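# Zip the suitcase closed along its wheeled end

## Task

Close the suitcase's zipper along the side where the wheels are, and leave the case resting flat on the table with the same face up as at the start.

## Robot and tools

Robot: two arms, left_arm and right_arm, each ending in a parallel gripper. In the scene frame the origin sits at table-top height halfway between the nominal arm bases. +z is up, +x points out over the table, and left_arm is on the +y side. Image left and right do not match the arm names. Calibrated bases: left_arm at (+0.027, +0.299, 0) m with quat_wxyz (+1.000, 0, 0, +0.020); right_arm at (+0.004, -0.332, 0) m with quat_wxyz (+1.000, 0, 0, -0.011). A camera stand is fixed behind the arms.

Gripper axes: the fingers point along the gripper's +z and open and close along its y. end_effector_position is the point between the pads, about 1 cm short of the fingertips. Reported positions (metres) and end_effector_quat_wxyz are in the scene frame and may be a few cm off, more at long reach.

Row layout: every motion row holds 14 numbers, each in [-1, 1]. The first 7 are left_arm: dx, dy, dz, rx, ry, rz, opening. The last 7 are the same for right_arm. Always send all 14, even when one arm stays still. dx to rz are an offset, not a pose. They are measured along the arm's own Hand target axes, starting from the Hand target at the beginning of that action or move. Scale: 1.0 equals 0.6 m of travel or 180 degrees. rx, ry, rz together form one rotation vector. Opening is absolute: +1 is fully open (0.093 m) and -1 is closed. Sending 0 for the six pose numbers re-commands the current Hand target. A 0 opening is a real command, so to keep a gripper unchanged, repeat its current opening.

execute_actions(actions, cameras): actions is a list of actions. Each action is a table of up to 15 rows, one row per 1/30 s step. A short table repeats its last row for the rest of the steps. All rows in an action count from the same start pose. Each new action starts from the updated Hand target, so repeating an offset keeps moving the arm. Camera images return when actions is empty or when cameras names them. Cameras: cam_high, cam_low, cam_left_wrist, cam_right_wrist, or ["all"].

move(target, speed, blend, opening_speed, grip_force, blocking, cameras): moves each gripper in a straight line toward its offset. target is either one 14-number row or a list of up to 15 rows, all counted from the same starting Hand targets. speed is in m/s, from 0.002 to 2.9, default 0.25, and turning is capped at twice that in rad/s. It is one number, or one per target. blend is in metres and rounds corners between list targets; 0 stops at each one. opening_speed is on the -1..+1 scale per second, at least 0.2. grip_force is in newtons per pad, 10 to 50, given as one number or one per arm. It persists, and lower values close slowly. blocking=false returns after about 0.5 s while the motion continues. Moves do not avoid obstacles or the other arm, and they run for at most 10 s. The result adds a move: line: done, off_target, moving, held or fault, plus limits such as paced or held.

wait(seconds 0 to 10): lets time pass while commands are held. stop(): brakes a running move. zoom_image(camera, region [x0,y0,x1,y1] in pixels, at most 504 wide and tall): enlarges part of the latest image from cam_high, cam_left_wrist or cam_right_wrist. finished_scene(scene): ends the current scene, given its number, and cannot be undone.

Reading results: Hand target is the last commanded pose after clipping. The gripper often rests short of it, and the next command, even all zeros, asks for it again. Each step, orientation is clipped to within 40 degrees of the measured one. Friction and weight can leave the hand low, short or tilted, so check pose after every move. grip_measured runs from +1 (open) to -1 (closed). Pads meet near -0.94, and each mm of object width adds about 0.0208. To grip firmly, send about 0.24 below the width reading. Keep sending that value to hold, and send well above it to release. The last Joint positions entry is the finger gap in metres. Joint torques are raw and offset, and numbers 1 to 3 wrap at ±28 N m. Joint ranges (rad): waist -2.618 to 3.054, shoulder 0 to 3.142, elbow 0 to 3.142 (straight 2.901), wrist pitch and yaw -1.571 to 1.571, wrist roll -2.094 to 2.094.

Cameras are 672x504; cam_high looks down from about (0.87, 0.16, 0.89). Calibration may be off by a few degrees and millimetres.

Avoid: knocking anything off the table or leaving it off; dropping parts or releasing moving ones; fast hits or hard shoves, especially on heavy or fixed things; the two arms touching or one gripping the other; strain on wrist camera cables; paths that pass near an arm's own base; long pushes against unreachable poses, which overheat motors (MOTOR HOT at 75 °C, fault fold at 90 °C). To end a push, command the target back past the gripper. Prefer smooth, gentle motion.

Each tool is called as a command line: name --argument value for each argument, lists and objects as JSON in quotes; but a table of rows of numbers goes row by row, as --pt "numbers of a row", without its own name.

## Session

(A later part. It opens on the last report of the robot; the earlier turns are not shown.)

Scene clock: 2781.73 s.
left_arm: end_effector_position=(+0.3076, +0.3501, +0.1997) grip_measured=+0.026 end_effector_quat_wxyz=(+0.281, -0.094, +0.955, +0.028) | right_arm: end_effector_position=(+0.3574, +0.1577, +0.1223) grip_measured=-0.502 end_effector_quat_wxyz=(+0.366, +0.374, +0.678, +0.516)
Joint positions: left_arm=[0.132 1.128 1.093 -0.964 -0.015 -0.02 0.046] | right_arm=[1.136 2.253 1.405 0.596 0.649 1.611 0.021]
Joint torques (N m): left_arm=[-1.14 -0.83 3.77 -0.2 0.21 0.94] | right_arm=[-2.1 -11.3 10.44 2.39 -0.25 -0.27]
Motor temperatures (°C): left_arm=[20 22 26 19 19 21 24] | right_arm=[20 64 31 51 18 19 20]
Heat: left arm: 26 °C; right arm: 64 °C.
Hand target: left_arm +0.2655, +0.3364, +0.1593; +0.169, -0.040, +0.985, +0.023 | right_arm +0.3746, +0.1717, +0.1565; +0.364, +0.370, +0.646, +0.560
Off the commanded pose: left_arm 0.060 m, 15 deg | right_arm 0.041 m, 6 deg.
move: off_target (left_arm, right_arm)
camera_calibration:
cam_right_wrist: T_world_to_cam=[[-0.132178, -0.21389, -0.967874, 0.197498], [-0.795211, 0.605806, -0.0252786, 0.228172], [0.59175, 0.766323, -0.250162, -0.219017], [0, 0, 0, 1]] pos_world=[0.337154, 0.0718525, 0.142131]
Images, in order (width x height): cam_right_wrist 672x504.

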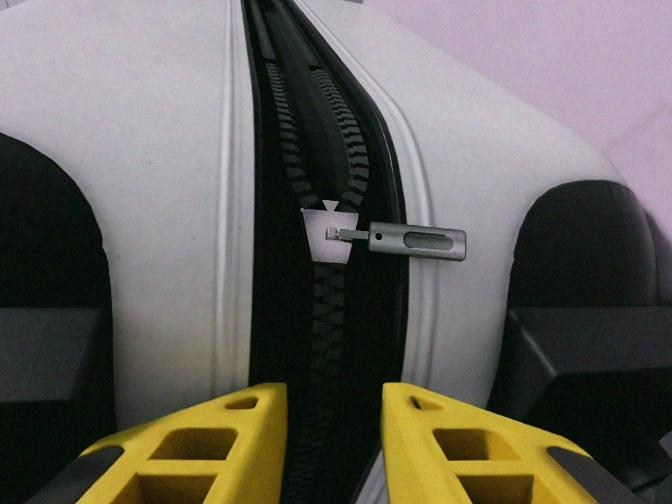

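move --target '[0.0,0.0,0.0,0,0,0,-0.25,-0.06,0.01,0.01,0,0,0,-0.5]' --speed 0.07 --cameras '["cam_right_wrist"]'

Scene clock: 2786.53 s.
left_arm: end_effector_position=(+0.3089, +0.3508, +0.2000) grip_measured=+0.026 end_effector_quat_wxyz=(+0.283, -0.103, +0.953, +0.028) | right_arm: end_effector_position=(+0.3675, +0.1592, +0.1182) grip_measured=-0.502 end_effector_quat_wxyz=(+0.342, +0.351, +0.697, +0.523)
Joint positions: left_arm=[0.132 1.13 1.093 -0.958 -0.018 -0.038 0.046] | right_arm=[1.096 2.253 1.401 0.596 0.534 1.59 0.021]
Joint torques (N m): left_arm=[-1.17 -1.05 3.69 -0.28 0.23 1.07] | right_arm=[-4.81 -15.65 6.13 2.57 0.2 -0.15]
Motor temperatures (°C): left_arm=[20 22 26 19 19 21 24] | right_arm=[20 62 32 51 18 19 20]
Heat: left arm: 26 °C; right arm: 62 °C.
Hand target: left_arm +0.2654, +0.3364, +0.1593; +0.169, -0.040, +0.985, +0.023 | right_arm +0.3969, +0.1432, +0.1638; +0.364, +0.370, +0.646, +0.560
Off the commanded pose: left_arm 0.061 m, 15 deg | right_arm 0.057 m, 8 deg.
move: off_target (left_arm, right_arm)
camera_calibration:
cam_right_wrist: T_world_to_cam=[[-0.13207, -0.231523, -0.963823, 0.197537], [-0.838582, 0.544543, -0.0158977, 0.259701], [0.528523, 0.806145, -0.266069, -0.208338], [0, 0, 0, 1]] pos_world=[0.353981, 0.0722669, 0.139087]
Images, in order (width x height): cam_right_wrist 672x504.

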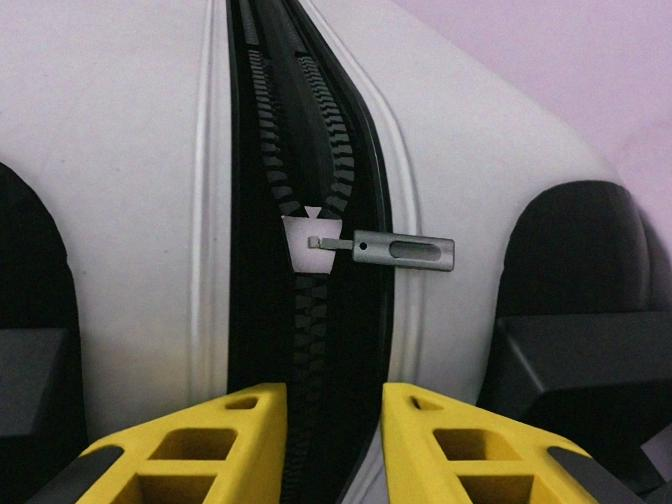

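move --target '[0.0,0.0,0.0,0,0,0,-0.25,-0.01,0.005,-0.025,0,0,0,-0.5]' --speed 0.04 --cameras '["cam_right_wrist"]'

Scene clock: 2790.40 s.
left_arm: end_effector_position=(+0.3087, +0.3511, +0.1999) grip_measured=+0.026 end_effector_quat_wxyz=(+0.282, -0.104, +0.953, +0.028) | right_arm: end_effector_position=(+0.3756, +0.1433, +0.1147) grip_measured=-0.502 end_effector_quat_wxyz=(+0.346, +0.356, +0.694, +0.522)
Joint positions: left_arm=[0.132 1.13 1.093 -0.959 -0.019 -0.039 0.046] | right_arm=[1.068 2.235 1.348 0.637 0.52 1.587 0.021]
Joint torques (N m): left_arm=[-1.24 -0.92 3.69 -0.26 0.3 1.11] | right_arm=[-1.91 -18.36 5.03 2.36 0.37 -0.09]
Motor temperatures (°C): left_arm=[20 22 26 19 19 21 24] | right_arm=[20 62 32 52 18 19 20]
Heat: left arm: 26 °C; right arm: 62 °C.
Hand target: left_arm +0.2655, +0.3364, +0.1593; +0.169, -0.040, +0.985, +0.023 | right_arm +0.3866, +0.1313, +0.1687; +0.364, +0.370, +0.646, +0.560
Off the commanded pose: left_arm 0.061 m, 15 deg | right_arm 0.056 m, 7 deg.
move: off_target (left_arm, right_arm)
camera_calibration:
cam_right_wrist: T_world_to_cam=[[-0.134232, -0.226618, -0.96469, 0.191756], [-0.831387, 0.555496, -0.0148093, 0.270701], [0.539238, 0.800043, -0.262973, -0.2042], [0, 0, 0, 1]] pos_world=[0.360909, 0.0564503, 0.135295]
Images, in order (width x height): cam_right_wrist 672x504.

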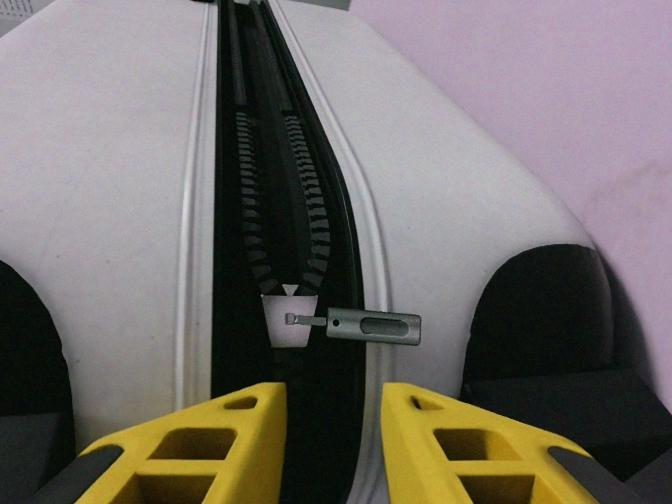

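move --target '[0.0,0.0,0.0,0,0,0,-0.25,0.01,0.015,-0.02,0,0,0,-0.5]' --speed 0.06 --cameras '["cam_right_wrist"]'

Scene clock: 2795.03 s.
left_arm: end_effector_position=(+0.3079, +0.3515, +0.1995) grip_measured=+0.026 end_effector_quat_wxyz=(+0.281, -0.103, +0.954, +0.030) | right_arm: end_effector_position=(+0.3761, +0.1349, +0.1256) grip_measured=-0.502 end_effector_quat_wxyz=(+0.357, +0.365, +0.686, +0.519)
Joint positions: left_arm=[0.133 1.13 1.093 -0.962 -0.022 -0.036 0.046] | right_arm=[1.068 2.2 1.331 0.624 0.552 1.588 0.021]
Joint torques (N m): left_arm=[-1.29 -1.11 3.55 -0.22 0.25 1.09] | right_arm=[0.29 -18.47 5.11 2.23 0.29 -0.04]
Motor temperatures (°C): left_arm=[20 22 26 19 19 22 24] | right_arm=[20 64 32 53 18 19 20]
Heat: left arm: 26 °C; right arm: 64 °C.
Hand target: left_arm +0.2655, +0.3364, +0.1593; +0.169, -0.040, +0.985, +0.023 | right_arm +0.3740, +0.1321, +0.1787; +0.364, +0.370, +0.646, +0.560
Off the commanded pose: left_arm 0.060 m, 15 deg | right_arm 0.053 m, 7 deg.
move: off_target (left_arm, right_arm)
camera_calibration:
cam_right_wrist: T_world_to_cam=[[-0.132828, -0.22117, -0.966147, 0.199351], [-0.81347, 0.58122, -0.0212149, 0.266545], [0.566236, 0.783114, -0.257117, -0.203586], [0, 0, 0, 1]] pos_world=[0.358584, 0.0486006, 0.145912]
Images, in order (width x height): cam_right_wrist 672x504.

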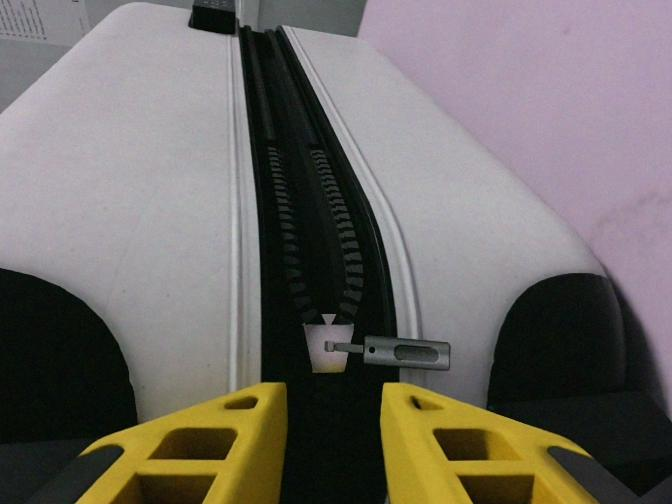

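execute_actions --actions '[]' --cameras '["cam_right_wrist","cam_high"]'

Scene clock: 2822.47 s.
left_arm: end_effector_position=(+0.3079, +0.3515, +0.1995) grip_measured=+0.026 end_effector_quat_wxyz=(+0.281, -0.103, +0.954, +0.030) | right_arm: end_effector_position=(+0.3761, +0.1349, +0.1256) grip_measured=-0.502 end_effector_quat_wxyz=(+0.357, +0.365, +0.686, +0.519)
Joint positions: left_arm=[0.133 1.13 1.093 -0.962 -0.022 -0.036 0.046] | right_arm=[1.068 2.2 1.331 0.624 0.552 1.588 0.021]
Joint velocities: within noise
Joint torques (N m): left_arm=[-1.18 -0.99 3.64 -0.22 0.26 1.08] | right_arm=[0.32 -18.45 5.12 2.22 0.29 -0.06]
Motor temperatures (°C): left_arm=[20 22 26 19 19 22 24] | right_arm=[20 77 31 53 18 19 20]
Heat: left arm: 26 °C; right arm: 77 °C. Fold the right arm in close to its base, or ease its load, before you think long.
Hand target: left_arm +0.2655, +0.3364, +0.1593; +0.169, -0.040, +0.985, +0.023 | right_arm +0.3740, +0.1321, +0.1787; +0.364, +0.370, +0.646, +0.560
Tool commands: left_gripper/opening=-0.25 right_gripper/opening=-0.5
Off the commanded pose: left_arm 0.060 m, 15 deg | right_arm 0.053 m, 7 deg.
MOTOR HOT: joint 2 (shoulder) of the right arm reports 77 °C; the controller's stop level is 90 °C. To cool a motor, set the load down, stop pushing, or move to a pose that needs little force.
camera_calibration:
cam_right_wrist: T_world_to_cam=[[-0.132828, -0.22117, -0.966147, 0.199351], [-0.81347, 0.58122, -0.0212149, 0.266545], [0.566236, 0.783114, -0.257117, -0.203586], [0, 0, 0, 1]] pos_world=[0.358584, 0.0486006, 0.145912]
Images, in order (width x height): cam_high 672x504, cam_right_wrist 672x504.

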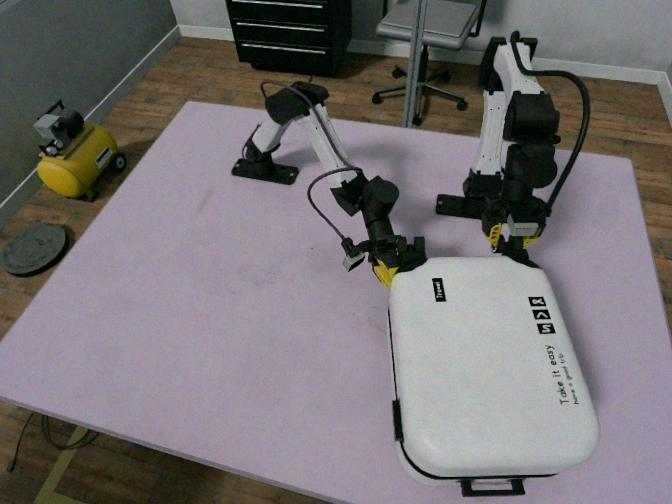

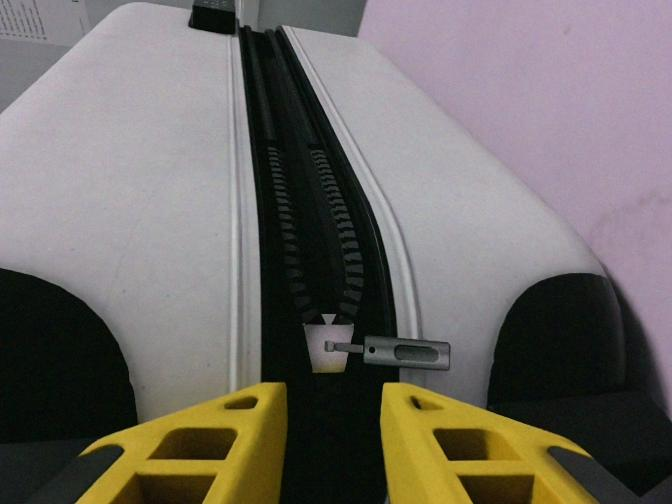

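move --target '[0,0,0,0,0,0,-0.25,0,-0.06,-0.27,0,0,0,-0.8]' --speed 0.15

wait --seconds 10

Scene clock: 2841.57 s.
left_arm: end_effector_position=(+0.3079, +0.3515, +0.1995) grip_measured=+0.026 end_effector_quat_wxyz=(+0.281, -0.103, +0.954, +0.030) | right_arm: end_effector_position=(+0.2284, +0.0586, +0.1377) grip_measured=-0.797 end_effector_quat_wxyz=(+0.366, +0.358, +0.672, +0.535)
Joint positions: left_arm=[0.133 1.13 1.093 -0.962 -0.022 -0.036 0.046] | right_arm=[1.351 1.81 0.729 0.841 0.834 1.639 0.007]
Joint torques (N m): left_arm=[-1.36 -0.8 3.6 -0.26 0.26 1.08] | right_arm=[0.1 -11.41 4.03 2.05 0.28 -0.02]
Motor temperatures (°C): left_arm=[20 22 26 19 19 22 24] | right_arm=[19 80 30 53 18 19 20]
Heat: left arm: 26 °C; right arm: 80 °C. Fold the right arm in close to its base, or ease its load, before you think long.
Hand target: left_arm +0.2655, +0.3364, +0.1593; +0.169, -0.040, +0.985, +0.023 | right_arm +0.2280, +0.0550, +0.1606; +0.363, +0.370, +0.646, +0.560
Off the commanded pose: left_arm 0.060 m, 15 deg | right_arm 0.023 m, 4 deg.
MOTOR HOT: still on. Joint 2 (shoulder) of the right arm reports 80 °C.
move: off_target (left_arm, right_arm)

Scene clock: 2851.57 s.
left_arm: end_effector_position=(+0.3079, +0.3515, +0.1995) grip_measured=+0.026 end_effector_quat_wxyz=(+0.281, -0.103, +0.954, +0.030) | right_arm: end_effector_position=(+0.2285, +0.0585, +0.1377) grip_measured=-0.797 end_effector_quat_wxyz=(+0.366, +0.358, +0.672, +0.535)
Joint positions: left_arm=[0.133 1.13 1.093 -0.962 -0.022 -0.036 0.046] | right_arm=[1.351 1.81 0.729 0.841 0.834 1.639 0.007]
Joint torques (N m): left_arm=[-1.22 -1.03 3.63 -0.21 0.24 1.05] | right_arm=[0.2 -11.32 4 2.05 0.27 -0.01]
Motor temperatures (°C): left_arm=[20 22 26 19 19 22 24] | right_arm=[19 71 30 52 18 19 20]
Heat: left arm: 26 °C; right arm: 71 °C.
Hand target: left_arm +0.2655, +0.3364, +0.1593; +0.169, -0.040, +0.985, +0.023 | right_arm +0.2280, +0.0550, +0.1606; +0.363, +0.370, +0.646, +0.560
Tool commands: left_gripper/opening=-0.25 right_gripper/opening=-0.8
Off the commanded pose: left_arm 0.060 m, 15 deg | right_arm 0.023 m, 4 deg.
MOTOR HOT: cleared for the motors of the right arm.
wait: 10.00 s; at rest by 0.17 s

move --target '[0,0,0,0,0,0,-0.25,0,0,0,0,-0.1,0,-0.8]' --speed 0.3

wait --seconds 10 --cameras '["cam_right_wrist"]'

Scene clock: 2858.93 s.
left_arm: end_effector_position=(+0.3079, +0.3515, +0.1995) grip_measured=+0.026 end_effector_quat_wxyz=(+0.281, -0.103, +0.954, +0.030) | right_arm: end_effector_position=(+0.2279, +0.0501, +0.1534) grip_measured=-0.797 end_effector_quat_wxyz=(+0.461, +0.445, +0.592, +0.489)
Joint positions: left_arm=[0.133 1.13 1.093 -0.962 -0.022 -0.036 0.046] | right_arm=[1.427 1.894 0.897 0.709 1.222 1.73 0.007]
Joint torques (N m): left_arm=[-1.22 -1.02 3.73 -0.23 0.29 1.06] | right_arm=[0.27 -7.57 7.13 1.49 0.31 -0.01]
Motor temperatures (°C): left_arm=[20 22 26 19 19 22 24] | right_arm=[19 67 30 52 18 19 20]
Heat: left arm: 26 °C; right arm: 67 °C.
Hand target: left_arm +0.2655, +0.3364, +0.1593; +0.169, -0.040, +0.985, +0.023 | right_arm +0.2281, +0.0550, +0.1606; +0.460, +0.453, +0.581, +0.495
Off the commanded pose: left_arm 0.060 m, 15 deg | right_arm 0.009 m, 2 deg.
move: off_target (left_arm)

Scene clock: 2868.93 s.
left_arm: end_effector_position=(+0.3079, +0.3515, +0.1995) grip_measured=+0.026 end_effector_quat_wxyz=(+0.281, -0.103, +0.954, +0.030) | right_arm: end_effector_position=(+0.2280, +0.0501, +0.1533) grip_measured=-0.797 end_effector_quat_wxyz=(+0.461, +0.445, +0.592, +0.489)
Joint positions: left_arm=[0.133 1.13 1.093 -0.962 -0.022 -0.036 0.046] | right_arm=[1.427 1.894 0.897 0.709 1.222 1.73 0.007]
Joint torques (N m): left_arm=[-1.11 -1.1 3.52 -0.25 0.29 1.08] | right_arm=[0.24 -7.61 7.12 1.46 0.33 0.03]
Motor temperatures (°C): left_arm=[20 22 26 19 19 22 24] | right_arm=[19 61 31 49 18 19 20]
Heat: left arm: 26 °C; right arm: 61 °C.
Hand target: left_arm +0.2655, +0.3364, +0.1593; +0.169, -0.040, +0.985, +0.023 | right_arm +0.2281, +0.0549, +0.1606; +0.460, +0.453, +0.581, +0.495
Tool commands: left_gripper/opening=-0.25 right_gripper/opening=-0.8
Off the commanded pose: left_arm 0.060 m, 15 deg | right_arm 0.009 m, 2 deg.
wait: 10.00 s; at rest by 0.17 s
camera_calibration:
cam_right_wrist: T_world_to_cam=[[-0.0870988, -0.150287, -0.984798, 0.176619], [-0.592064, 0.802832, -0.0701538, 0.141853], [0.80117, 0.576953, -0.158905, -0.104436], [0, 0, 0, 1]] pos_world=[0.18304, -0.027086, 0.16729]
Images, in order (width x height): cam_right_wrist 672x504.

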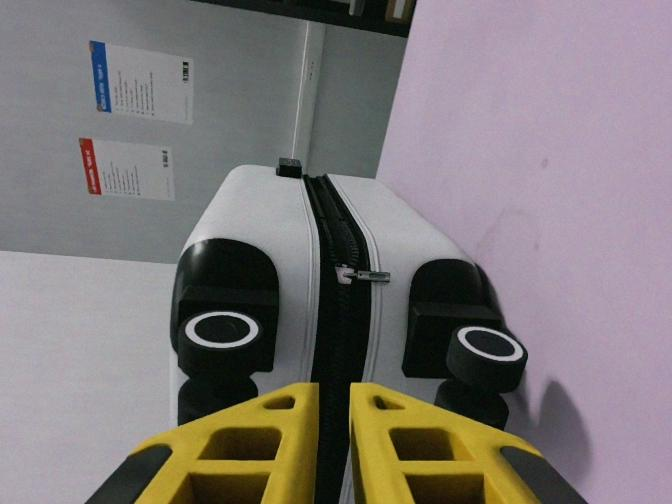

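move --target '[0,0,0,0,0,0,-0.25,0.19,0.0,0.22,0,0,0,-0.8]' --speed 0.15 --cameras '["cam_right_wrist"]'

Scene clock: 2883.53 s.
left_arm: end_effector_position=(+0.3079, +0.3515, +0.1995) grip_measured=+0.026 end_effector_quat_wxyz=(+0.281, -0.103, +0.954, +0.030) | right_arm: end_effector_position=(+0.3354, +0.1837, +0.1336) grip_measured=-0.797 end_effector_quat_wxyz=(+0.459, +0.453, +0.586, +0.491)
Joint positions: left_arm=[0.133 1.13 1.093 -0.962 -0.022 -0.036 0.046] | right_arm=[1.265 2.438 1.703 0.531 1.073 1.657 0.007]
Joint torques (N m): left_arm=[-1.2 -1.02 3.64 -0.24 0.28 1.09] | right_arm=[-0.39 -12.08 8.18 1.61 0.11 -0.18]
Motor temperatures (°C): left_arm=[20 22 26 18 19 22 24] | right_arm=[19 55 32 47 18 19 20]
Heat: left arm: 26 °C; right arm: 55 °C.
Hand target: left_arm +0.2655, +0.3364, +0.1593; +0.169, -0.040, +0.985, +0.023 | right_arm +0.3390, +0.1879, +0.1394; +0.460, +0.453, +0.581, +0.495
Off the commanded pose: left_arm 0.060 m, 15 deg | right_arm 0.008 m, 1 deg.
move: off_target (left_arm)
camera_calibration:
cam_right_wrist: T_world_to_cam=[[-0.0910124, -0.130744, -0.98723, 0.184558], [-0.583685, 0.810217, -0.0534919, 0.090425], [0.806864, 0.571362, -0.150053, -0.272755], [0, 0, 0, 1]] pos_world=[0.289653, 0.106708, 0.146111]
Images, in order (width x height): cam_right_wrist 672x504.

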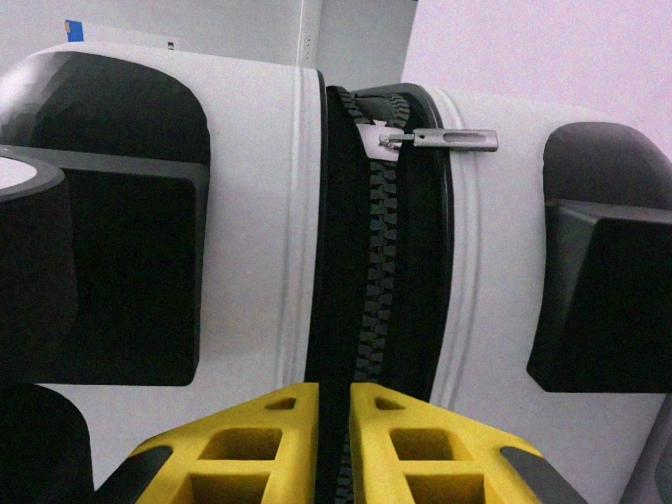

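move --target '[0,0,0,0,0,0,-0.25,-0.04,-0.025,0.09,0,0,0,-0.8]' --speed 0.08 --cameras '["cam_right_wrist"]'

Scene clock: 2889.17 s.
left_arm: end_effector_position=(+0.3088, +0.3516, +0.2001) grip_measured=+0.026 end_effector_quat_wxyz=(+0.283, -0.103, +0.953, +0.030) | right_arm: end_effector_position=(+0.3629, +0.1751, +0.1222) grip_measured=-0.797 end_effector_quat_wxyz=(+0.461, +0.452, +0.586, +0.490)
Joint positions: left_arm=[0.133 1.13 1.093 -0.958 -0.021 -0.036 0.046] | right_arm=[1.209 2.469 1.704 0.584 1.021 1.629 0.007]
Joint torques (N m): left_arm=[-1.16 -1.17 3.6 -0.3 0.32 1.08] | right_arm=[-5.41 -10.91 8.17 1.82 -0.47 -0.23]
Motor temperatures (°C): left_arm=[20 22 26 18 19 22 24] | right_arm=[19 55 32 47 18 19 20]
Heat: left arm: 26 °C; right arm: 55 °C.
Hand target: left_arm +0.2655, +0.3364, +0.1593; +0.169, -0.040, +0.985, +0.023 | right_arm +0.3950, +0.1713, +0.1219; +0.460, +0.453, +0.581, +0.495
Off the commanded pose: left_arm 0.061 m, 15 deg | right_arm 0.032 m, 1 deg.
move: off_target (left_arm, right_arm)
camera_calibration:
cam_right_wrist: T_world_to_cam=[[-0.0883835, -0.134144, -0.987012, 0.174347], [-0.582122, 0.811023, -0.0580989, 0.112704], [0.808284, 0.569426, -0.149769, -0.291904], [0, 0, 0, 1]] pos_world=[0.316958, 0.0982004, 0.134913]
Images, in order (width x height): cam_right_wrist 672x504.

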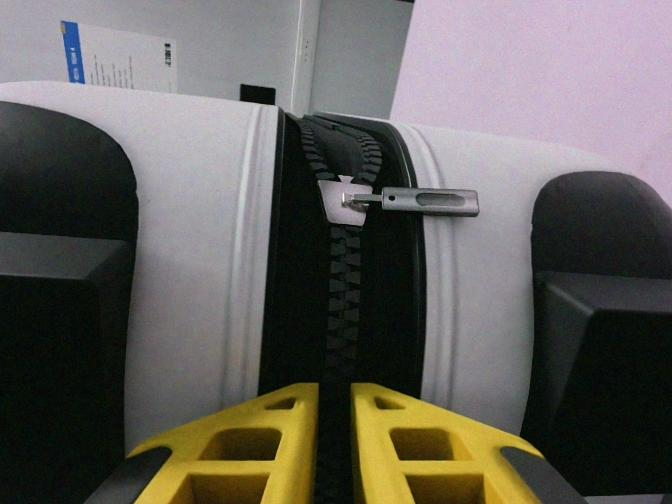

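move --pt "0 0 0 0 0 0 -0.25 -0.045 0.01 -0.055 0 0 0 -0.8" --pt "0 0 0 0 0 0 -0.25 -0.055 0.01 0.0 0 0 0 -0.8" --speed 0.06 --cameras '["cam_right_wrist"]'

Scene clock: 2901.80 s.
left_arm: end_effector_position=(+0.3080, +0.3515, +0.1995) grip_measured=+0.026 end_effector_quat_wxyz=(+0.281, -0.103, +0.954, +0.030) | right_arm: end_effector_position=(+0.3766, +0.1399, +0.1023) grip_measured=-0.797 end_effector_quat_wxyz=(+0.461, +0.446, +0.602, +0.475)
Joint positions: left_arm=[0.133 1.13 1.093 -0.962 -0.022 -0.036 0.046] | right_arm=[1.155 2.409 1.528 0.664 0.96 1.616 0.007]
Joint torques (N m): left_arm=[-1.24 -1.11 3.62 -0.22 0.31 1.07] | right_arm=[-3.99 -14.2 8.94 1.75 -0.23 -0.23]
Motor temperatures (°C): left_arm=[20 22 26 18 19 22 24] | right_arm=[20 57 32 49 18 19 20]
Heat: left arm: 26 °C; right arm: 57 °C.
Hand target: left_arm +0.2655, +0.3364, +0.1593; +0.169, -0.040, +0.985, +0.023 | right_arm +0.4010, +0.1395, +0.1306; +0.460, +0.453, +0.581, +0.495
Off the commanded pose: left_arm 0.060 m, 15 deg | right_arm 0.037 m, 3 deg.
move: off_target (left_arm, right_arm)
camera_calibration:
cam_right_wrist: T_world_to_cam=[[-0.110339, -0.174196, -0.97851, 0.16426], [-0.589044, 0.804444, -0.0767867, 0.153455], [0.800533, 0.567913, -0.191371, -0.278575], [0, 0, 0, 1]] pos_world=[0.331524, 0.0633741, 0.119202]
Images, in order (width x height): cam_right_wrist 672x504.

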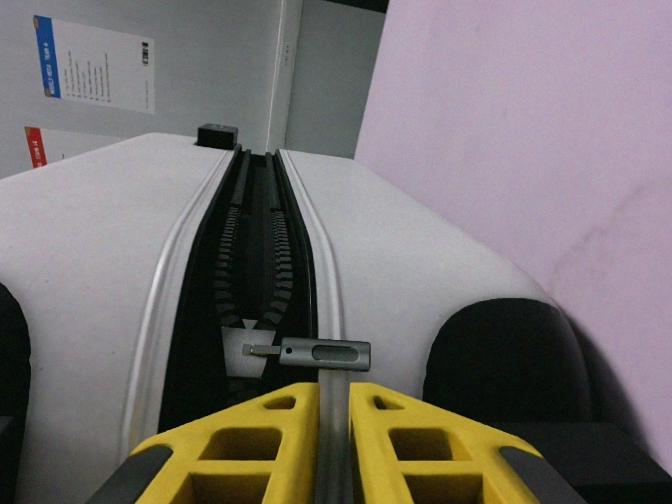

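move --pt "0 0 0 0 0 0 -0.25 0.04 0.01 -0.09 0 0 0 -0.8" --pt "0 0 0 0 0 0 -0.25 0.06 0.01 -0.01 0 0 0 -0.8" --speed 0.07 --cameras '["cam_right_wrist"]'

Scene clock: 2912.27 s.
left_arm: end_effector_position=(+0.3093, +0.3532, +0.2001) grip_measured=+0.026 end_effector_quat_wxyz=(+0.284, -0.107, +0.952, +0.031) | right_arm: end_effector_position=(+0.3682, +0.1672, +0.1231) grip_measured=-0.798 end_effector_quat_wxyz=(+0.471, +0.456, +0.587, +0.476)
Joint positions: left_arm=[0.136 1.131 1.093 -0.955 -0.025 -0.04 0.046] | right_arm=[1.199 2.459 1.702 0.551 1.038 1.628 0.007]
Joint torques (N m): left_arm=[-1.43 -1.17 3.67 -0.3 0.32 1.09] | right_arm=[-3.41 -11.69 9.69 1.8 -0.5 -0.24]
Motor temperatures (°C): left_arm=[20 22 25 18 19 22 24] | right_arm=[20 57 33 48 18 19 20]
Heat: left arm: 25 °C; right arm: 57 °C.
Hand target: left_arm +0.2654, +0.3363, +0.1593; +0.169, -0.040, +0.985, +0.023 | right_arm +0.3895, +0.1745, +0.1341; +0.460, +0.453, +0.581, +0.495
Off the commanded pose: left_arm 0.062 m, 16 deg | right_arm 0.025 m, 3 deg.
move: off_target (left_arm, right_arm)
camera_calibration:
cam_right_wrist: T_world_to_cam=[[-0.0982211, -0.155382, -0.982959, 0.181272], [-0.560425, 0.824857, -0.0743904, 0.113857], [0.82236, 0.543569, -0.168099, -0.290232], [0, 0, 0, 1]] pos_world=[0.320289, 0.0920119, 0.137866]
Images, in order (width x height): cam_right_wrist 672x504.

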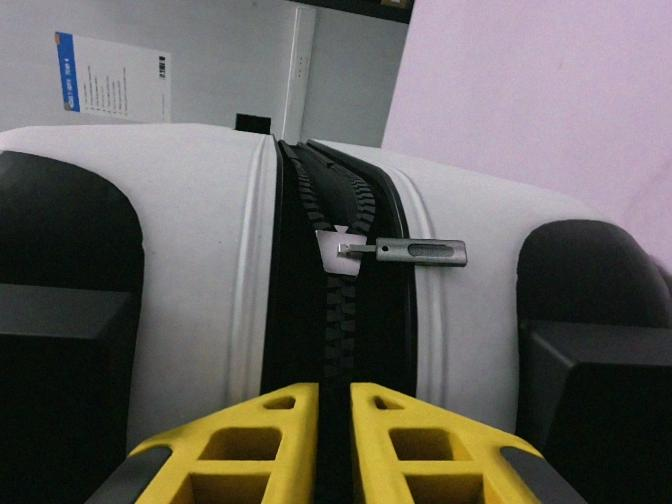

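move --target '[-0.07,0,0,0,0,0,-0.25,-0.03,-0.005,0.05,0,0,0,-0.8]' --speed 0.05 --cameras '["cam_right_wrist"]'

Scene clock: 2919.07 s.
left_arm: end_effector_position=(+0.3294, +0.3567, +0.1986) grip_measured=+0.026 end_effector_quat_wxyz=(+0.250, -0.114, +0.961, +0.027) | right_arm: end_effector_position=(+0.3896, +0.1705, +0.1230) grip_measured=-0.798 end_effector_quat_wxyz=(+0.453, +0.441, +0.600, +0.490)
Joint positions: left_arm=[0.136 1.268 1.207 -1.001 -0.024 -0.053 0.046] | right_arm=[1.153 2.47 1.722 0.563 0.931 1.608 0.007]
Joint torques (N m): left_arm=[-2.81 -1.14 6.09 0.21 0.21 1.11] | right_arm=[-5.15 -11.28 9.07 1.89 -0.12 -0.18]
Motor temperatures (°C): left_arm=[20 22 26 18 19 22 24] | right_arm=[20 58 33 48 18 19 20]
Heat: left arm: 26 °C; right arm: 58 °C.
Hand target: left_arm +0.3049, +0.3394, +0.1733; +0.169, -0.040, +0.985, +0.023 | right_arm +0.4218, +0.1613, +0.1300; +0.460, +0.453, +0.581, +0.495
Off the commanded pose: left_arm 0.039 m, 13 deg | right_arm 0.034 m, 3 deg.
move: off_target (left_arm, right_arm)
camera_calibration:
cam_right_wrist: T_world_to_cam=[[-0.0963253, -0.154113, -0.983347, 0.182883], [-0.609671, 0.790058, -0.0640992, 0.146956], [0.78678, 0.593344, -0.170061, -0.304006], [0, 0, 0, 1]] pos_world=[0.346397, 0.0924608, 0.137558]
Images, in order (width x height): cam_right_wrist 672x504.

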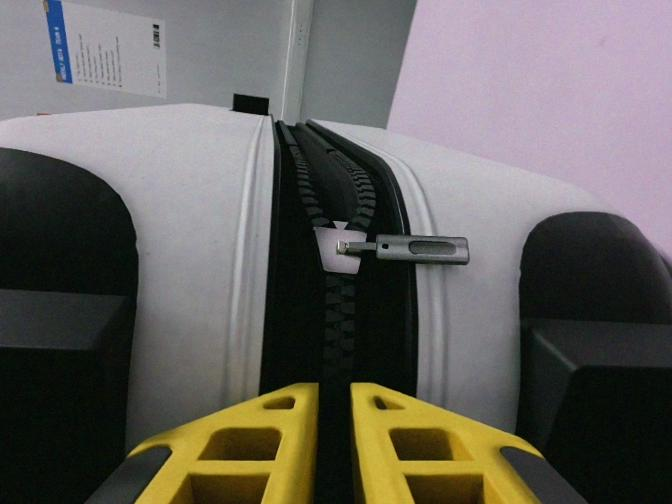

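move --pt "0.09 0 0 0 0 0 -0.25 -0.03 0.0 -0.06 0 0 0 -0.8" --pt "0.11 0 0 0 0 0 -0.25 -0.045 0.0 -0.01 0 0 0 -0.8" --speed 0.06 --cameras '["cam_right_wrist"]'

Scene clock: 2925.23 s.
left_arm: end_effector_position=(+0.3102, +0.3542, +0.2006) grip_measured=+0.026 end_effector_quat_wxyz=(+0.311, -0.110, +0.944, +0.031) | right_arm: end_effector_position=(+0.3921, +0.1462, +0.1168) grip_measured=-0.798 end_effector_quat_wxyz=(+0.450, +0.446, +0.590, +0.500)
Joint positions: left_arm=[0.142 1.085 1.039 -0.889 -0.02 -0.043 0.046] | right_arm=[1.128 2.421 1.576 0.69 0.91 1.607 0.007]
Joint torques (N m): left_arm=[-0.68 -3.38 2.44 -0.97 0.38 1.25] | right_arm=[-5.05 -14.2 7.75 1.45 -0.15 -0.23]
Motor temperatures (°C): left_arm=[20 22 26 18 19 22 24] | right_arm=[20 58 34 48 18 19 20]
Heat: left arm: 26 °C; right arm: 58 °C.
Hand target: left_arm +0.2429, +0.3347, +0.1512; +0.169, -0.040, +0.985, +0.023 | right_arm +0.4203, +0.1338, +0.1327; +0.460, +0.453, +0.581, +0.495
Off the commanded pose: left_arm 0.086 m, 19 deg | right_arm 0.035 m, 2 deg.
move: off_target (left_arm, right_arm)
camera_calibration:
cam_right_wrist: T_world_to_cam=[[-0.0869287, -0.126903, -0.988099, 0.166219], [-0.606266, 0.793775, -0.0486094, 0.163653], [0.790497, 0.594825, -0.145939, -0.297213], [0, 0, 0, 1]] pos_world=[0.348612, 0.0679801, 0.128821]
Images, in order (width x height): cam_right_wrist 672x504.

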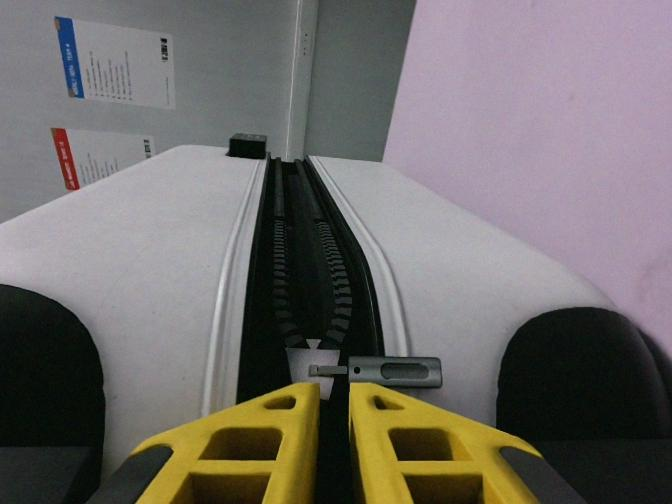

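move --pt "0 0 0 0 0 0 -0.25 0.01 0.012 -0.045 0 0 0 -0.8" --pt "0 0 0 0 0 0 -0.25 0.032 0.012 -0.02 0 0 0 -0.8" --speed 0.06 --cameras '["cam_right_wrist"]'

Scene clock: 2932.03 s.
left_arm: end_effector_position=(+0.3075, +0.3568, +0.2009) grip_measured=+0.026 end_effector_quat_wxyz=(+0.309, -0.113, +0.944, +0.034) | right_arm: end_effector_position=(+0.3914, +0.1446, +0.1154) grip_measured=-0.798 end_effector_quat_wxyz=(+0.464, +0.448, +0.603, +0.469)
Joint positions: left_arm=[0.15 1.08 1.039 -0.898 -0.023 -0.04 0.046] | right_arm=[1.134 2.417 1.612 0.581 0.949 1.613 0.007]
Joint torques (N m): left_arm=[-1.03 -3.18 2.48 -0.94 0.39 1.24] | right_arm=[-1.87 -12.63 9.98 1.91 -0.09 -0.17]
Motor temperatures (°C): left_arm=[20 22 26 19 19 23 24] | right_arm=[20 59 34 47 18 19 20]
Heat: left arm: 26 °C; right arm: 59 °C.
Hand target: left_arm +0.2428, +0.3347, +0.1512; +0.169, -0.040, +0.985, +0.023 | right_arm +0.4058, +0.1515, +0.1394; +0.460, +0.453, +0.581, +0.495
Off the commanded pose: left_arm 0.084 m, 19 deg | right_arm 0.029 m, 4 deg.
move: off_target (left_arm, right_arm)
camera_calibration:
cam_right_wrist: T_world_to_cam=[[-0.116586, -0.181396, -0.976475, 0.182806], [-0.581576, 0.809456, -0.0809326, 0.156285], [0.805095, 0.558458, -0.199867, -0.290063], [0, 0, 0, 1]] pos_world=[0.345733, 0.0686421, 0.13318]
Images, in order (width x height): cam_right_wrist 672x504.

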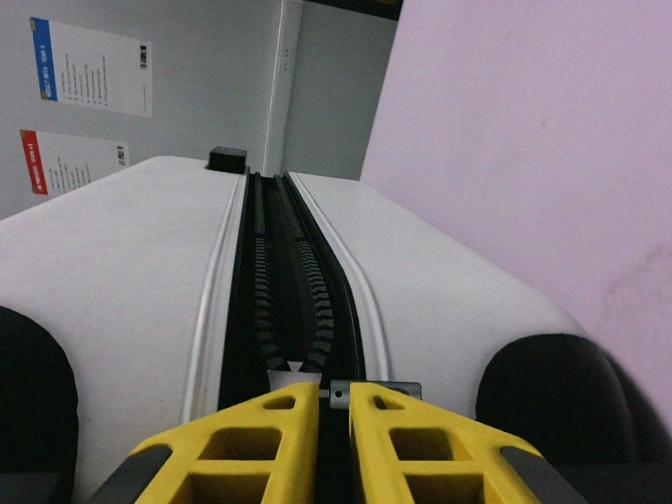

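move --pt "0 0 0 0 0 0 -0.25 0.03 0.01 -0.08 0 0 0 -0.8" --pt "0 0 0 0 0 0 -0.25 0.04 0.01 -0.045 0 0 0 -0.8" --speed 0.06 --cameras '["cam_right_wrist"]'

Scene clock: 2937.70 s.
left_arm: end_effector_position=(+0.2978, +0.3566, +0.2004) grip_measured=+0.026 end_effector_quat_wxyz=(+0.299, -0.110, +0.947, +0.037) | right_arm: end_effector_position=(+0.3606, +0.1640, +0.1228) grip_measured=-0.798 end_effector_quat_wxyz=(+0.469, +0.443, +0.607, +0.465)
Joint positions: left_arm=[0.156 1.06 1.039 -0.937 -0.024 -0.028 0.046] | right_arm=[1.206 2.417 1.654 0.515 1.019 1.623 0.007]
Joint torques (N m): left_arm=[-1.58 -1.76 2.36 -0.58 0.35 1.14] | right_arm=[-2.07 -12.33 9.69 2.01 -0.1 -0.11]
Motor temperatures (°C): left_arm=[20 22 25 19 19 23 24] | right_arm=[20 60 34 48 18 19 20]
Heat: left arm: 25 °C; right arm: 60 °C.
Hand target: left_arm +0.2428, +0.3347, +0.1512; +0.169, -0.040, +0.985, +0.023 | right_arm +0.3759, +0.1713, +0.1455; +0.460, +0.453, +0.581, +0.495
Off the commanded pose: left_arm 0.077 m, 18 deg | right_arm 0.028 m, 5 deg.
move: off_target (left_arm, right_arm)
camera_calibration:
cam_right_wrist: T_world_to_cam=[[-0.112627, -0.199276, -0.97345, 0.190966], [-0.582973, 0.8066, -0.097671, 0.126329], [0.804648, 0.556494, -0.207018, -0.273262], [0, 0, 0, 1]] pos_world=[0.315034, 0.0882266, 0.141664]
Images, in order (width x height): cam_right_wrist 672x504.

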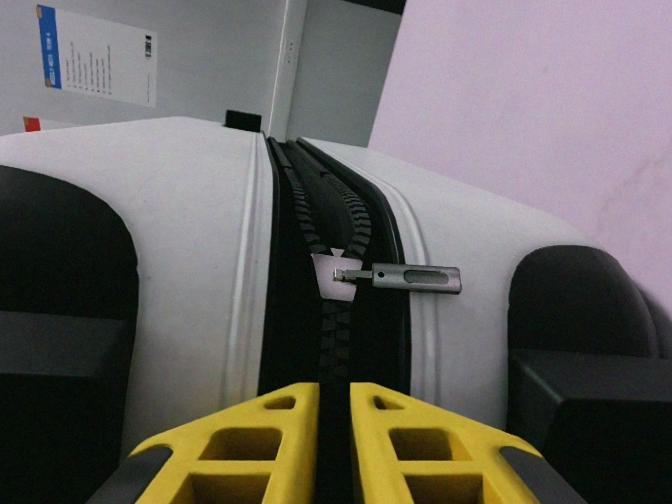

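move --target '[0.02,0,0,0,0,0,-0.25,0.02,-0.01,0.06,0,0,0,-0.8]' --speed 0.05 --cameras '["cam_right_wrist"]'

Scene clock: 2946.47 s.
left_arm: end_effector_position=(+0.2955, +0.3670, +0.2008) grip_measured=+0.026 end_effector_quat_wxyz=(+0.318, -0.142, +0.936, +0.047) | right_arm: end_effector_position=(+0.3758, +0.1855, +0.1216) grip_measured=-0.798 end_effector_quat_wxyz=(+0.470, +0.451, +0.592, +0.474)
Joint positions: left_arm=[0.18 1.025 1.001 -0.894 -0.047 -0.066 0.046] | right_arm=[1.197 2.529 1.838 0.48 1.027 1.621 0.007]
Joint torques (N m): left_arm=[-1.72 -2.77 2.33 -0.97 0.62 1.57] | right_arm=[-5.09 -12.25 10.15 1.87 -0.62 -0.25]
Motor temperatures (°C): left_arm=[20 22 25 19 19 23 24] | right_arm=[20 60 36 49 18 19 20]
Heat: left arm: 25 °C; right arm: 60 °C.
Hand target: left_arm +0.2316, +0.3338, +0.1472; +0.169, -0.040, +0.985, +0.023 | right_arm +0.4088, +0.1882, +0.1354; +0.460, +0.453, +0.581, +0.495
Off the commanded pose: left_arm 0.090 m, 22 deg | right_arm 0.036 m, 3 deg.
move: off_target (left_arm, right_arm)
camera_calibration:
cam_right_wrist: T_world_to_cam=[[-0.10019, -0.167325, -0.980798, 0.186142], [-0.568243, 0.818801, -0.0816415, 0.107901], [0.816739, 0.549152, -0.177117, -0.304515], [0, 0, 0, 1]] pos_world=[0.328673, 0.110022, 0.137442]
Images, in order (width x height): cam_right_wrist 672x504.

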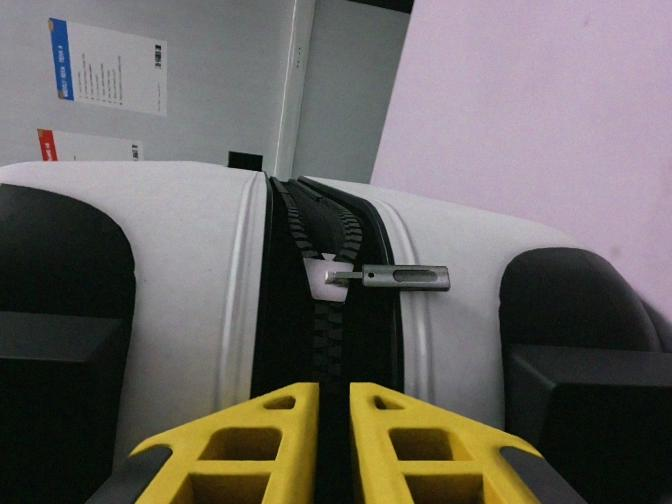

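move --pt "0 0 0 0 0 0 -0.25 -0.01 -0.0 -0.07 0 0 0 -0.8" --pt "0 0 0 0 0 0 -0.25 -0.035 -0.0 -0.07 0 0 0 -0.8" --pt "0 0 0 0 0 0 -0.25 -0.035 -0.0 0.01 0 0 0 -0.8" --speed 0.06 --cameras '["cam_right_wrist"]'

Scene clock: 2960.97 s.
left_arm: end_effector_position=(+0.2887, +0.3654, +0.2007) grip_measured=+0.026 end_effector_quat_wxyz=(+0.312, -0.144, +0.938, +0.046) | right_arm: end_effector_position=(+0.3924, +0.1622, +0.1106) grip_measured=-0.798 end_effector_quat_wxyz=(+0.471, +0.443, +0.611, +0.457)
Joint positions: left_arm=[0.18 1.009 1 -0.922 -0.047 -0.068 0.046] | right_arm=[1.149 2.482 1.731 0.504 0.969 1.604 0.007]
Joint torques (N m): left_arm=[-1.94 -1.35 2.22 -0.74 0.62 1.62] | right_arm=[-3.66 -12.6 10.54 2.12 -0.34 -0.15]
Motor temperatures (°C): left_arm=[20 22 25 19 19 24 24] | right_arm=[21 61 36 48 18 19 20]
Heat: left arm: 25 °C; right arm: 61 °C.
Hand target: left_arm +0.2316, +0.3339, +0.1472; +0.169, -0.040, +0.985, +0.023 | right_arm +0.4182, +0.1686, +0.1370; +0.460, +0.453, +0.581, +0.495
Off the commanded pose: left_arm 0.084 m, 21 deg | right_arm 0.037 m, 6 deg.
move: off_target (left_arm, right_arm)
camera_calibration:
cam_right_wrist: T_world_to_cam=[[-0.12181, -0.211974, -0.969654, 0.187615], [-0.578838, 0.808772, -0.104089, 0.143715], [0.806293, 0.548594, -0.221215, -0.298144], [0, 0, 0, 1]] pos_world=[0.346432, 0.0870964, 0.130927]
Images, in order (width x height): cam_right_wrist 672x504.

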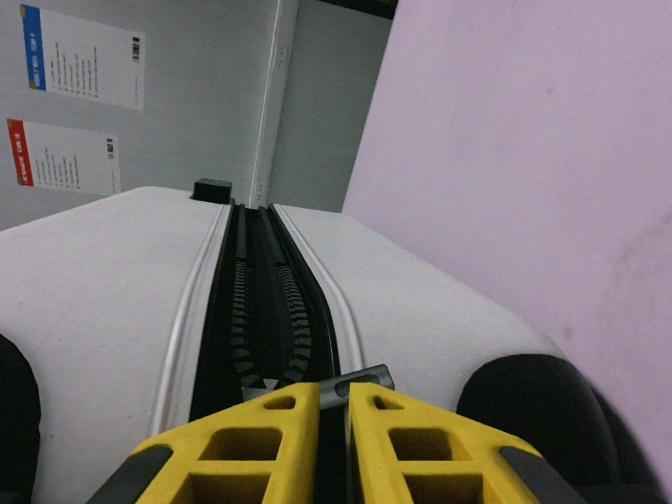

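move --pt "0 0 0 0 0 0 -0.25 -0.06 0.02 -0.01 0 0 0 -0.8" --pt "0 0 0 0 0 0 -0.25 -0.06 0.04 -0.12 0 0 0 -0.6" --speed 0.06 --cameras '["cam_right_wrist"]'

Scene clock: 2979.13 s.
left_arm: end_effector_position=(+0.2849, +0.3640, +0.2006) grip_measured=+0.026 end_effector_quat_wxyz=(+0.309, -0.132, +0.941, +0.048) | right_arm: end_effector_position=(+0.3573, +0.1283, +0.1311) grip_measured=-0.602 end_effector_quat_wxyz=(+0.464, +0.439, +0.614, +0.464)
Joint positions: left_arm=[0.181 0.999 1 -0.938 -0.043 -0.045 0.046] | right_arm=[1.181 2.277 1.443 0.582 0.98 1.617 0.016]
Joint torques (N m): left_arm=[-2.07 -0.66 2.33 -0.65 0.61 1.42] | right_arm=[0.16 -17.78 4.63 1.94 0.31 -0.01]
Motor temperatures (°C): left_arm=[20 22 24 19 19 24 24] | right_arm=[20 61 36 49 18 19 20]
Heat: left arm: 24 °C; right arm: 61 °C.
Hand target: left_arm +0.2316, +0.3339, +0.1473; +0.169, -0.040, +0.985, +0.023 | right_arm +0.3551, +0.1242, +0.1699; +0.460, +0.453, +0.581, +0.495
Off the commanded pose: left_arm 0.081 m, 20 deg | right_arm 0.039 m, 5 deg.
move: off_target (left_arm, right_arm); target 2's new opening was sent with right_arm's hand 0.039 m and 5 deg from that target
camera_calibration:
cam_right_wrist: T_world_to_cam=[[-0.119182, -0.207522, -0.970943, 0.194759], [-0.595282, 0.797592, -0.0974008, 0.159381], [0.794629, 0.566376, -0.218593, -0.245165], [0, 0, 0, 1]] pos_world=[0.312904, 0.0521517, 0.151033]
Images, in order (width x height): cam_right_wrist 672x504.

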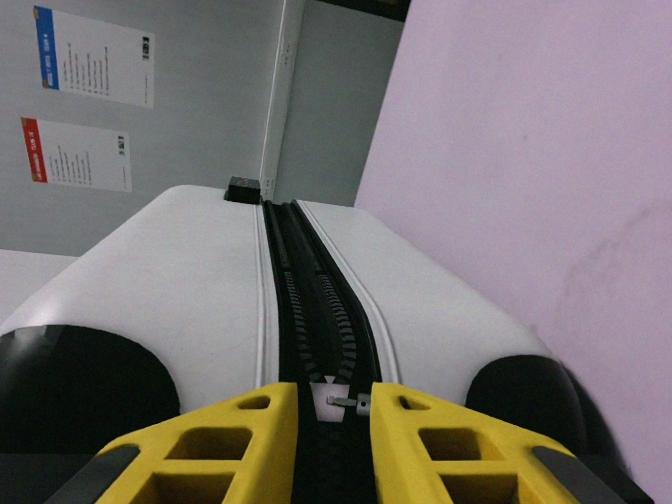

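move --target '[-0.05,0,0,0,0,0,-0.25,0.06,-0.025,-0.05,0,0.12,0,-0.4]' --speed 0.12 --cameras '["cam_right_wrist"]'

Scene clock: 2990.03 s.
left_arm: end_effector_position=(+0.2867, +0.3642, +0.1975) grip_measured=+0.026 end_effector_quat_wxyz=(+0.272, -0.130, +0.952, +0.043) | right_arm: end_effector_position=(+0.3207, +0.1528, +0.1146) grip_measured=-0.403 end_effector_quat_wxyz=(+0.344, +0.354, +0.684, +0.537)
Joint positions: left_arm=[0.184 1.072 1.063 -1.004 -0.037 -0.036 0.046] | right_arm=[1.185 2.195 1.245 0.718 0.626 1.617 0.026]
Joint torques (N m): left_arm=[-4.15 1.43 3.81 0.16 0.46 1.19] | right_arm=[0.21 -16.64 4.63 2.2 0.03 -0.17]
Motor temperatures (°C): left_arm=[20 21 24 19 19 24 24] | right_arm=[20 69 35 50 18 19 20]
Heat: left arm: 24 °C; right arm: 69 °C.
Hand target: left_arm +0.2598, +0.3360, +0.1572; +0.169, -0.040, +0.985, +0.023 | right_arm +0.3184, +0.1534, +0.1544; +0.343, +0.353, +0.657, +0.571
Off the commanded pose: left_arm 0.056 m, 16 deg | right_arm 0.040 m, 5 deg.
move: off_target (left_arm, right_arm)
camera_calibration:
cam_right_wrist: T_world_to_cam=[[-0.117145, -0.198062, -0.973164, 0.177582], [-0.835422, 0.549493, -0.0112706, 0.221538], [0.536979, 0.811683, -0.229835, -0.187219], [0, 0, 0, 1]] pos_world=[0.306413, 0.0654011, 0.132284]
Images, in order (width x height): cam_right_wrist 672x504.

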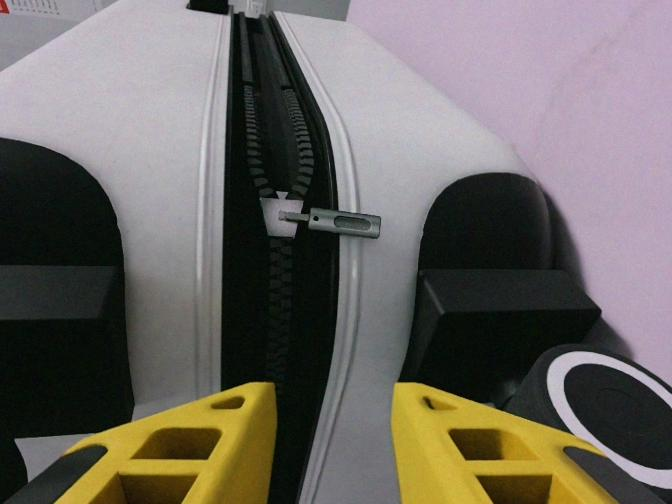

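move --target '[0.0,0,0,0,0,0,-0.25,-0.03,0.045,0.07,0,0,0,-0.4]' --speed 0.1 --cameras '["cam_right_wrist"]'

Scene clock: 2995.30 s.
left_arm: end_effector_position=(+0.2879, +0.3629, +0.1978) grip_measured=+0.026 end_effector_quat_wxyz=(+0.273, -0.132, +0.952, +0.041) | right_arm: end_effector_position=(+0.3490, +0.1543, +0.1239) grip_measured=-0.403 end_effector_quat_wxyz=(+0.337, +0.350, +0.699, +0.524)
Joint positions: left_arm=[0.178 1.075 1.065 -1.003 -0.037 -0.046 0.046] | right_arm=[1.123 2.195 1.334 0.595 0.55 1.605 0.026]
Joint torques (N m): left_arm=[-3.63 1.31 3.63 0.17 0.4 1.26] | right_arm=[-1.95 -14.76 9.83 2.24 -0.01 -0.22]
Motor temperatures (°C): left_arm=[20 21 24 19 19 24 24] | right_arm=[20 69 35 51 18 19 20]
Heat: left arm: 24 °C; right arm: 69 °C.
Hand target: left_arm +0.2598, +0.3360, +0.1574; +0.169, -0.040, +0.985, +0.023 | right_arm +0.3656, +0.1620, +0.1776; +0.343, +0.353, +0.657, +0.571
Off the commanded pose: left_arm 0.056 m, 16 deg | right_arm 0.057 m, 7 deg.
move: off_target (left_arm, right_arm)
camera_calibration:
cam_right_wrist: T_world_to_cam=[[-0.138253, -0.230567, -0.963185, 0.201357], [-0.843541, 0.537012, -0.00747058, 0.248813], [0.518964, 0.811454, -0.268736, -0.190243], [0, 0, 0, 1]] pos_world=[0.336451, 0.0671839, 0.144678]
Images, in order (width x height): cam_right_wrist 672x504.

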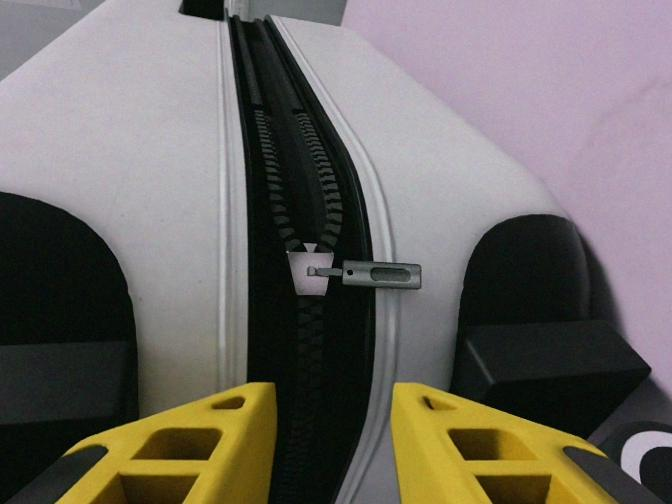

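move --target '[-0.02,0,0,0,0,0,-0.25,-0.01,0.025,0.07,0,0,0,-0.45]' --speed 0.06 --cameras '["cam_right_wrist"]'

Scene clock: 3002.83 s.
left_arm: end_effector_position=(+0.3066, +0.3679, +0.1996) grip_measured=+0.026 end_effector_quat_wxyz=(+0.282, -0.143, +0.948, +0.043) | right_arm: end_effector_position=(+0.3762, +0.1610, +0.1245) grip_measured=-0.448 end_effector_quat_wxyz=(+0.332, +0.350, +0.723, +0.495)
Joint positions: left_arm=[0.175 1.133 1.092 -0.952 -0.047 -0.071 0.046] | right_arm=[1.077 2.236 1.484 0.416 0.501 1.598 0.024]
Joint torques (N m): left_arm=[-3.78 -0.44 4.6 -0.26 0.52 1.4] | right_arm=[-2.58 -12.53 12.3 2.92 -0.01 -0.22]
Motor temperatures (°C): left_arm=[21 21 25 19 19 24 24] | right_arm=[20 68 36 51 18 19 20]
Heat: left arm: 25 °C; right arm: 68 °C.
Hand target: left_arm +0.2711, +0.3368, +0.1613; +0.169, -0.040, +0.985, +0.023 | right_arm +0.4055, +0.1798, +0.1879; +0.343, +0.352, +0.657, +0.571
Off the commanded pose: left_arm 0.061 m, 18 deg | right_arm 0.072 m, 12 deg.
move: off_target (left_arm, right_arm)
camera_calibration:
cam_right_wrist: T_world_to_cam=[[-0.178054, -0.289681, -0.940416, 0.22885], [-0.845121, 0.534555, -0.00465034, 0.268739], [0.504051, 0.793937, -0.339995, -0.192285], [0, 0, 0, 1]] pos_world=[0.364786, 0.0753002, 0.151088]
Images, in order (width x height): cam_right_wrist 672x504.

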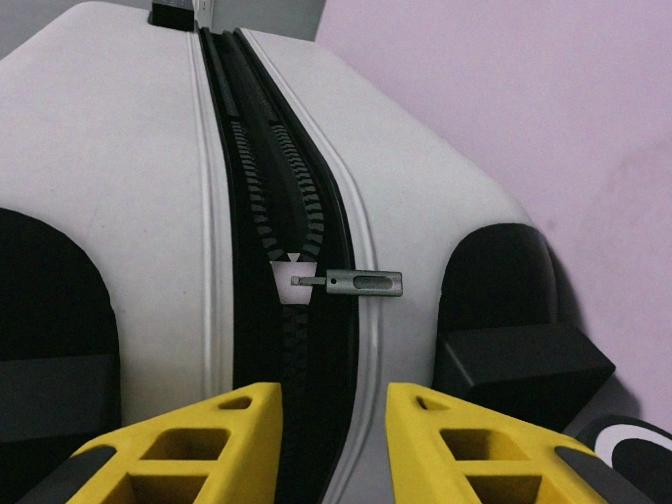

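move --pt "0.01 0 0 0 0 0 -0.25 -0.02 0.01 -0.06 -0.06 0 0 -0.45" --pt "0.01 0 0 0 0 0 -0.25 -0.035 0.01 -0.02 -0.06 0 0 -0.45" --speed 0.06 --cameras '["cam_right_wrist"]'

Scene clock: 3011.70 s.
left_arm: end_effector_position=(+0.3032, +0.3610, +0.1994) grip_measured=+0.026 end_effector_quat_wxyz=(+0.278, -0.128, +0.951, +0.037) | right_arm: end_effector_position=(+0.3697, +0.1569, +0.1298) grip_measured=-0.448 end_effector_quat_wxyz=(+0.344, +0.301, +0.686, +0.566)
Joint positions: left_arm=[0.161 1.123 1.092 -0.972 -0.035 -0.057 0.046] | right_arm=[1.064 2.247 1.325 0.788 0.428 1.494 0.024]
Joint torques (N m): left_arm=[-2.73 -0.91 3.36 -0.09 0.4 1.32] | right_arm=[-4.19 -12.37 11.19 3.11 0.26 -0.1]
Motor temperatures (°C): left_arm=[21 21 25 19 19 24 24] | right_arm=[20 65 37 55 18 19 20]
Heat: left arm: 25 °C; right arm: 65 °C.
Hand target: left_arm +0.2655, +0.3363, +0.1593; +0.169, -0.040, +0.985, +0.023 | right_arm +0.4065, +0.1563, +0.1962; +0.375, +0.319, +0.600, +0.630
Off the commanded pose: left_arm 0.060 m, 17 deg | right_arm 0.076 m, 13 deg.
move: off_target (left_arm, right_arm)
camera_calibration:
cam_right_wrist: T_world_to_cam=[[-0.0227529, -0.203886, -0.97873, 0.165666], [-0.879974, 0.468709, -0.0771826, 0.298093], [0.474476, 0.859501, -0.190079, -0.202781], [0, 0, 0, 1]] pos_world=[0.362298, 0.0683486, 0.146606]
Images, in order (width x height): cam_right_wrist 672x504.

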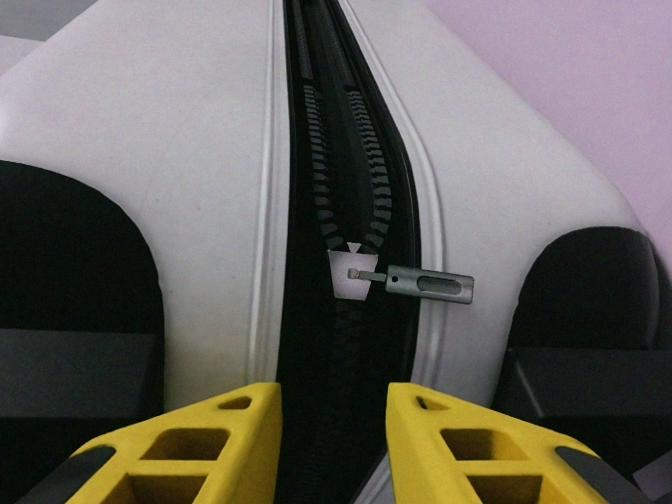

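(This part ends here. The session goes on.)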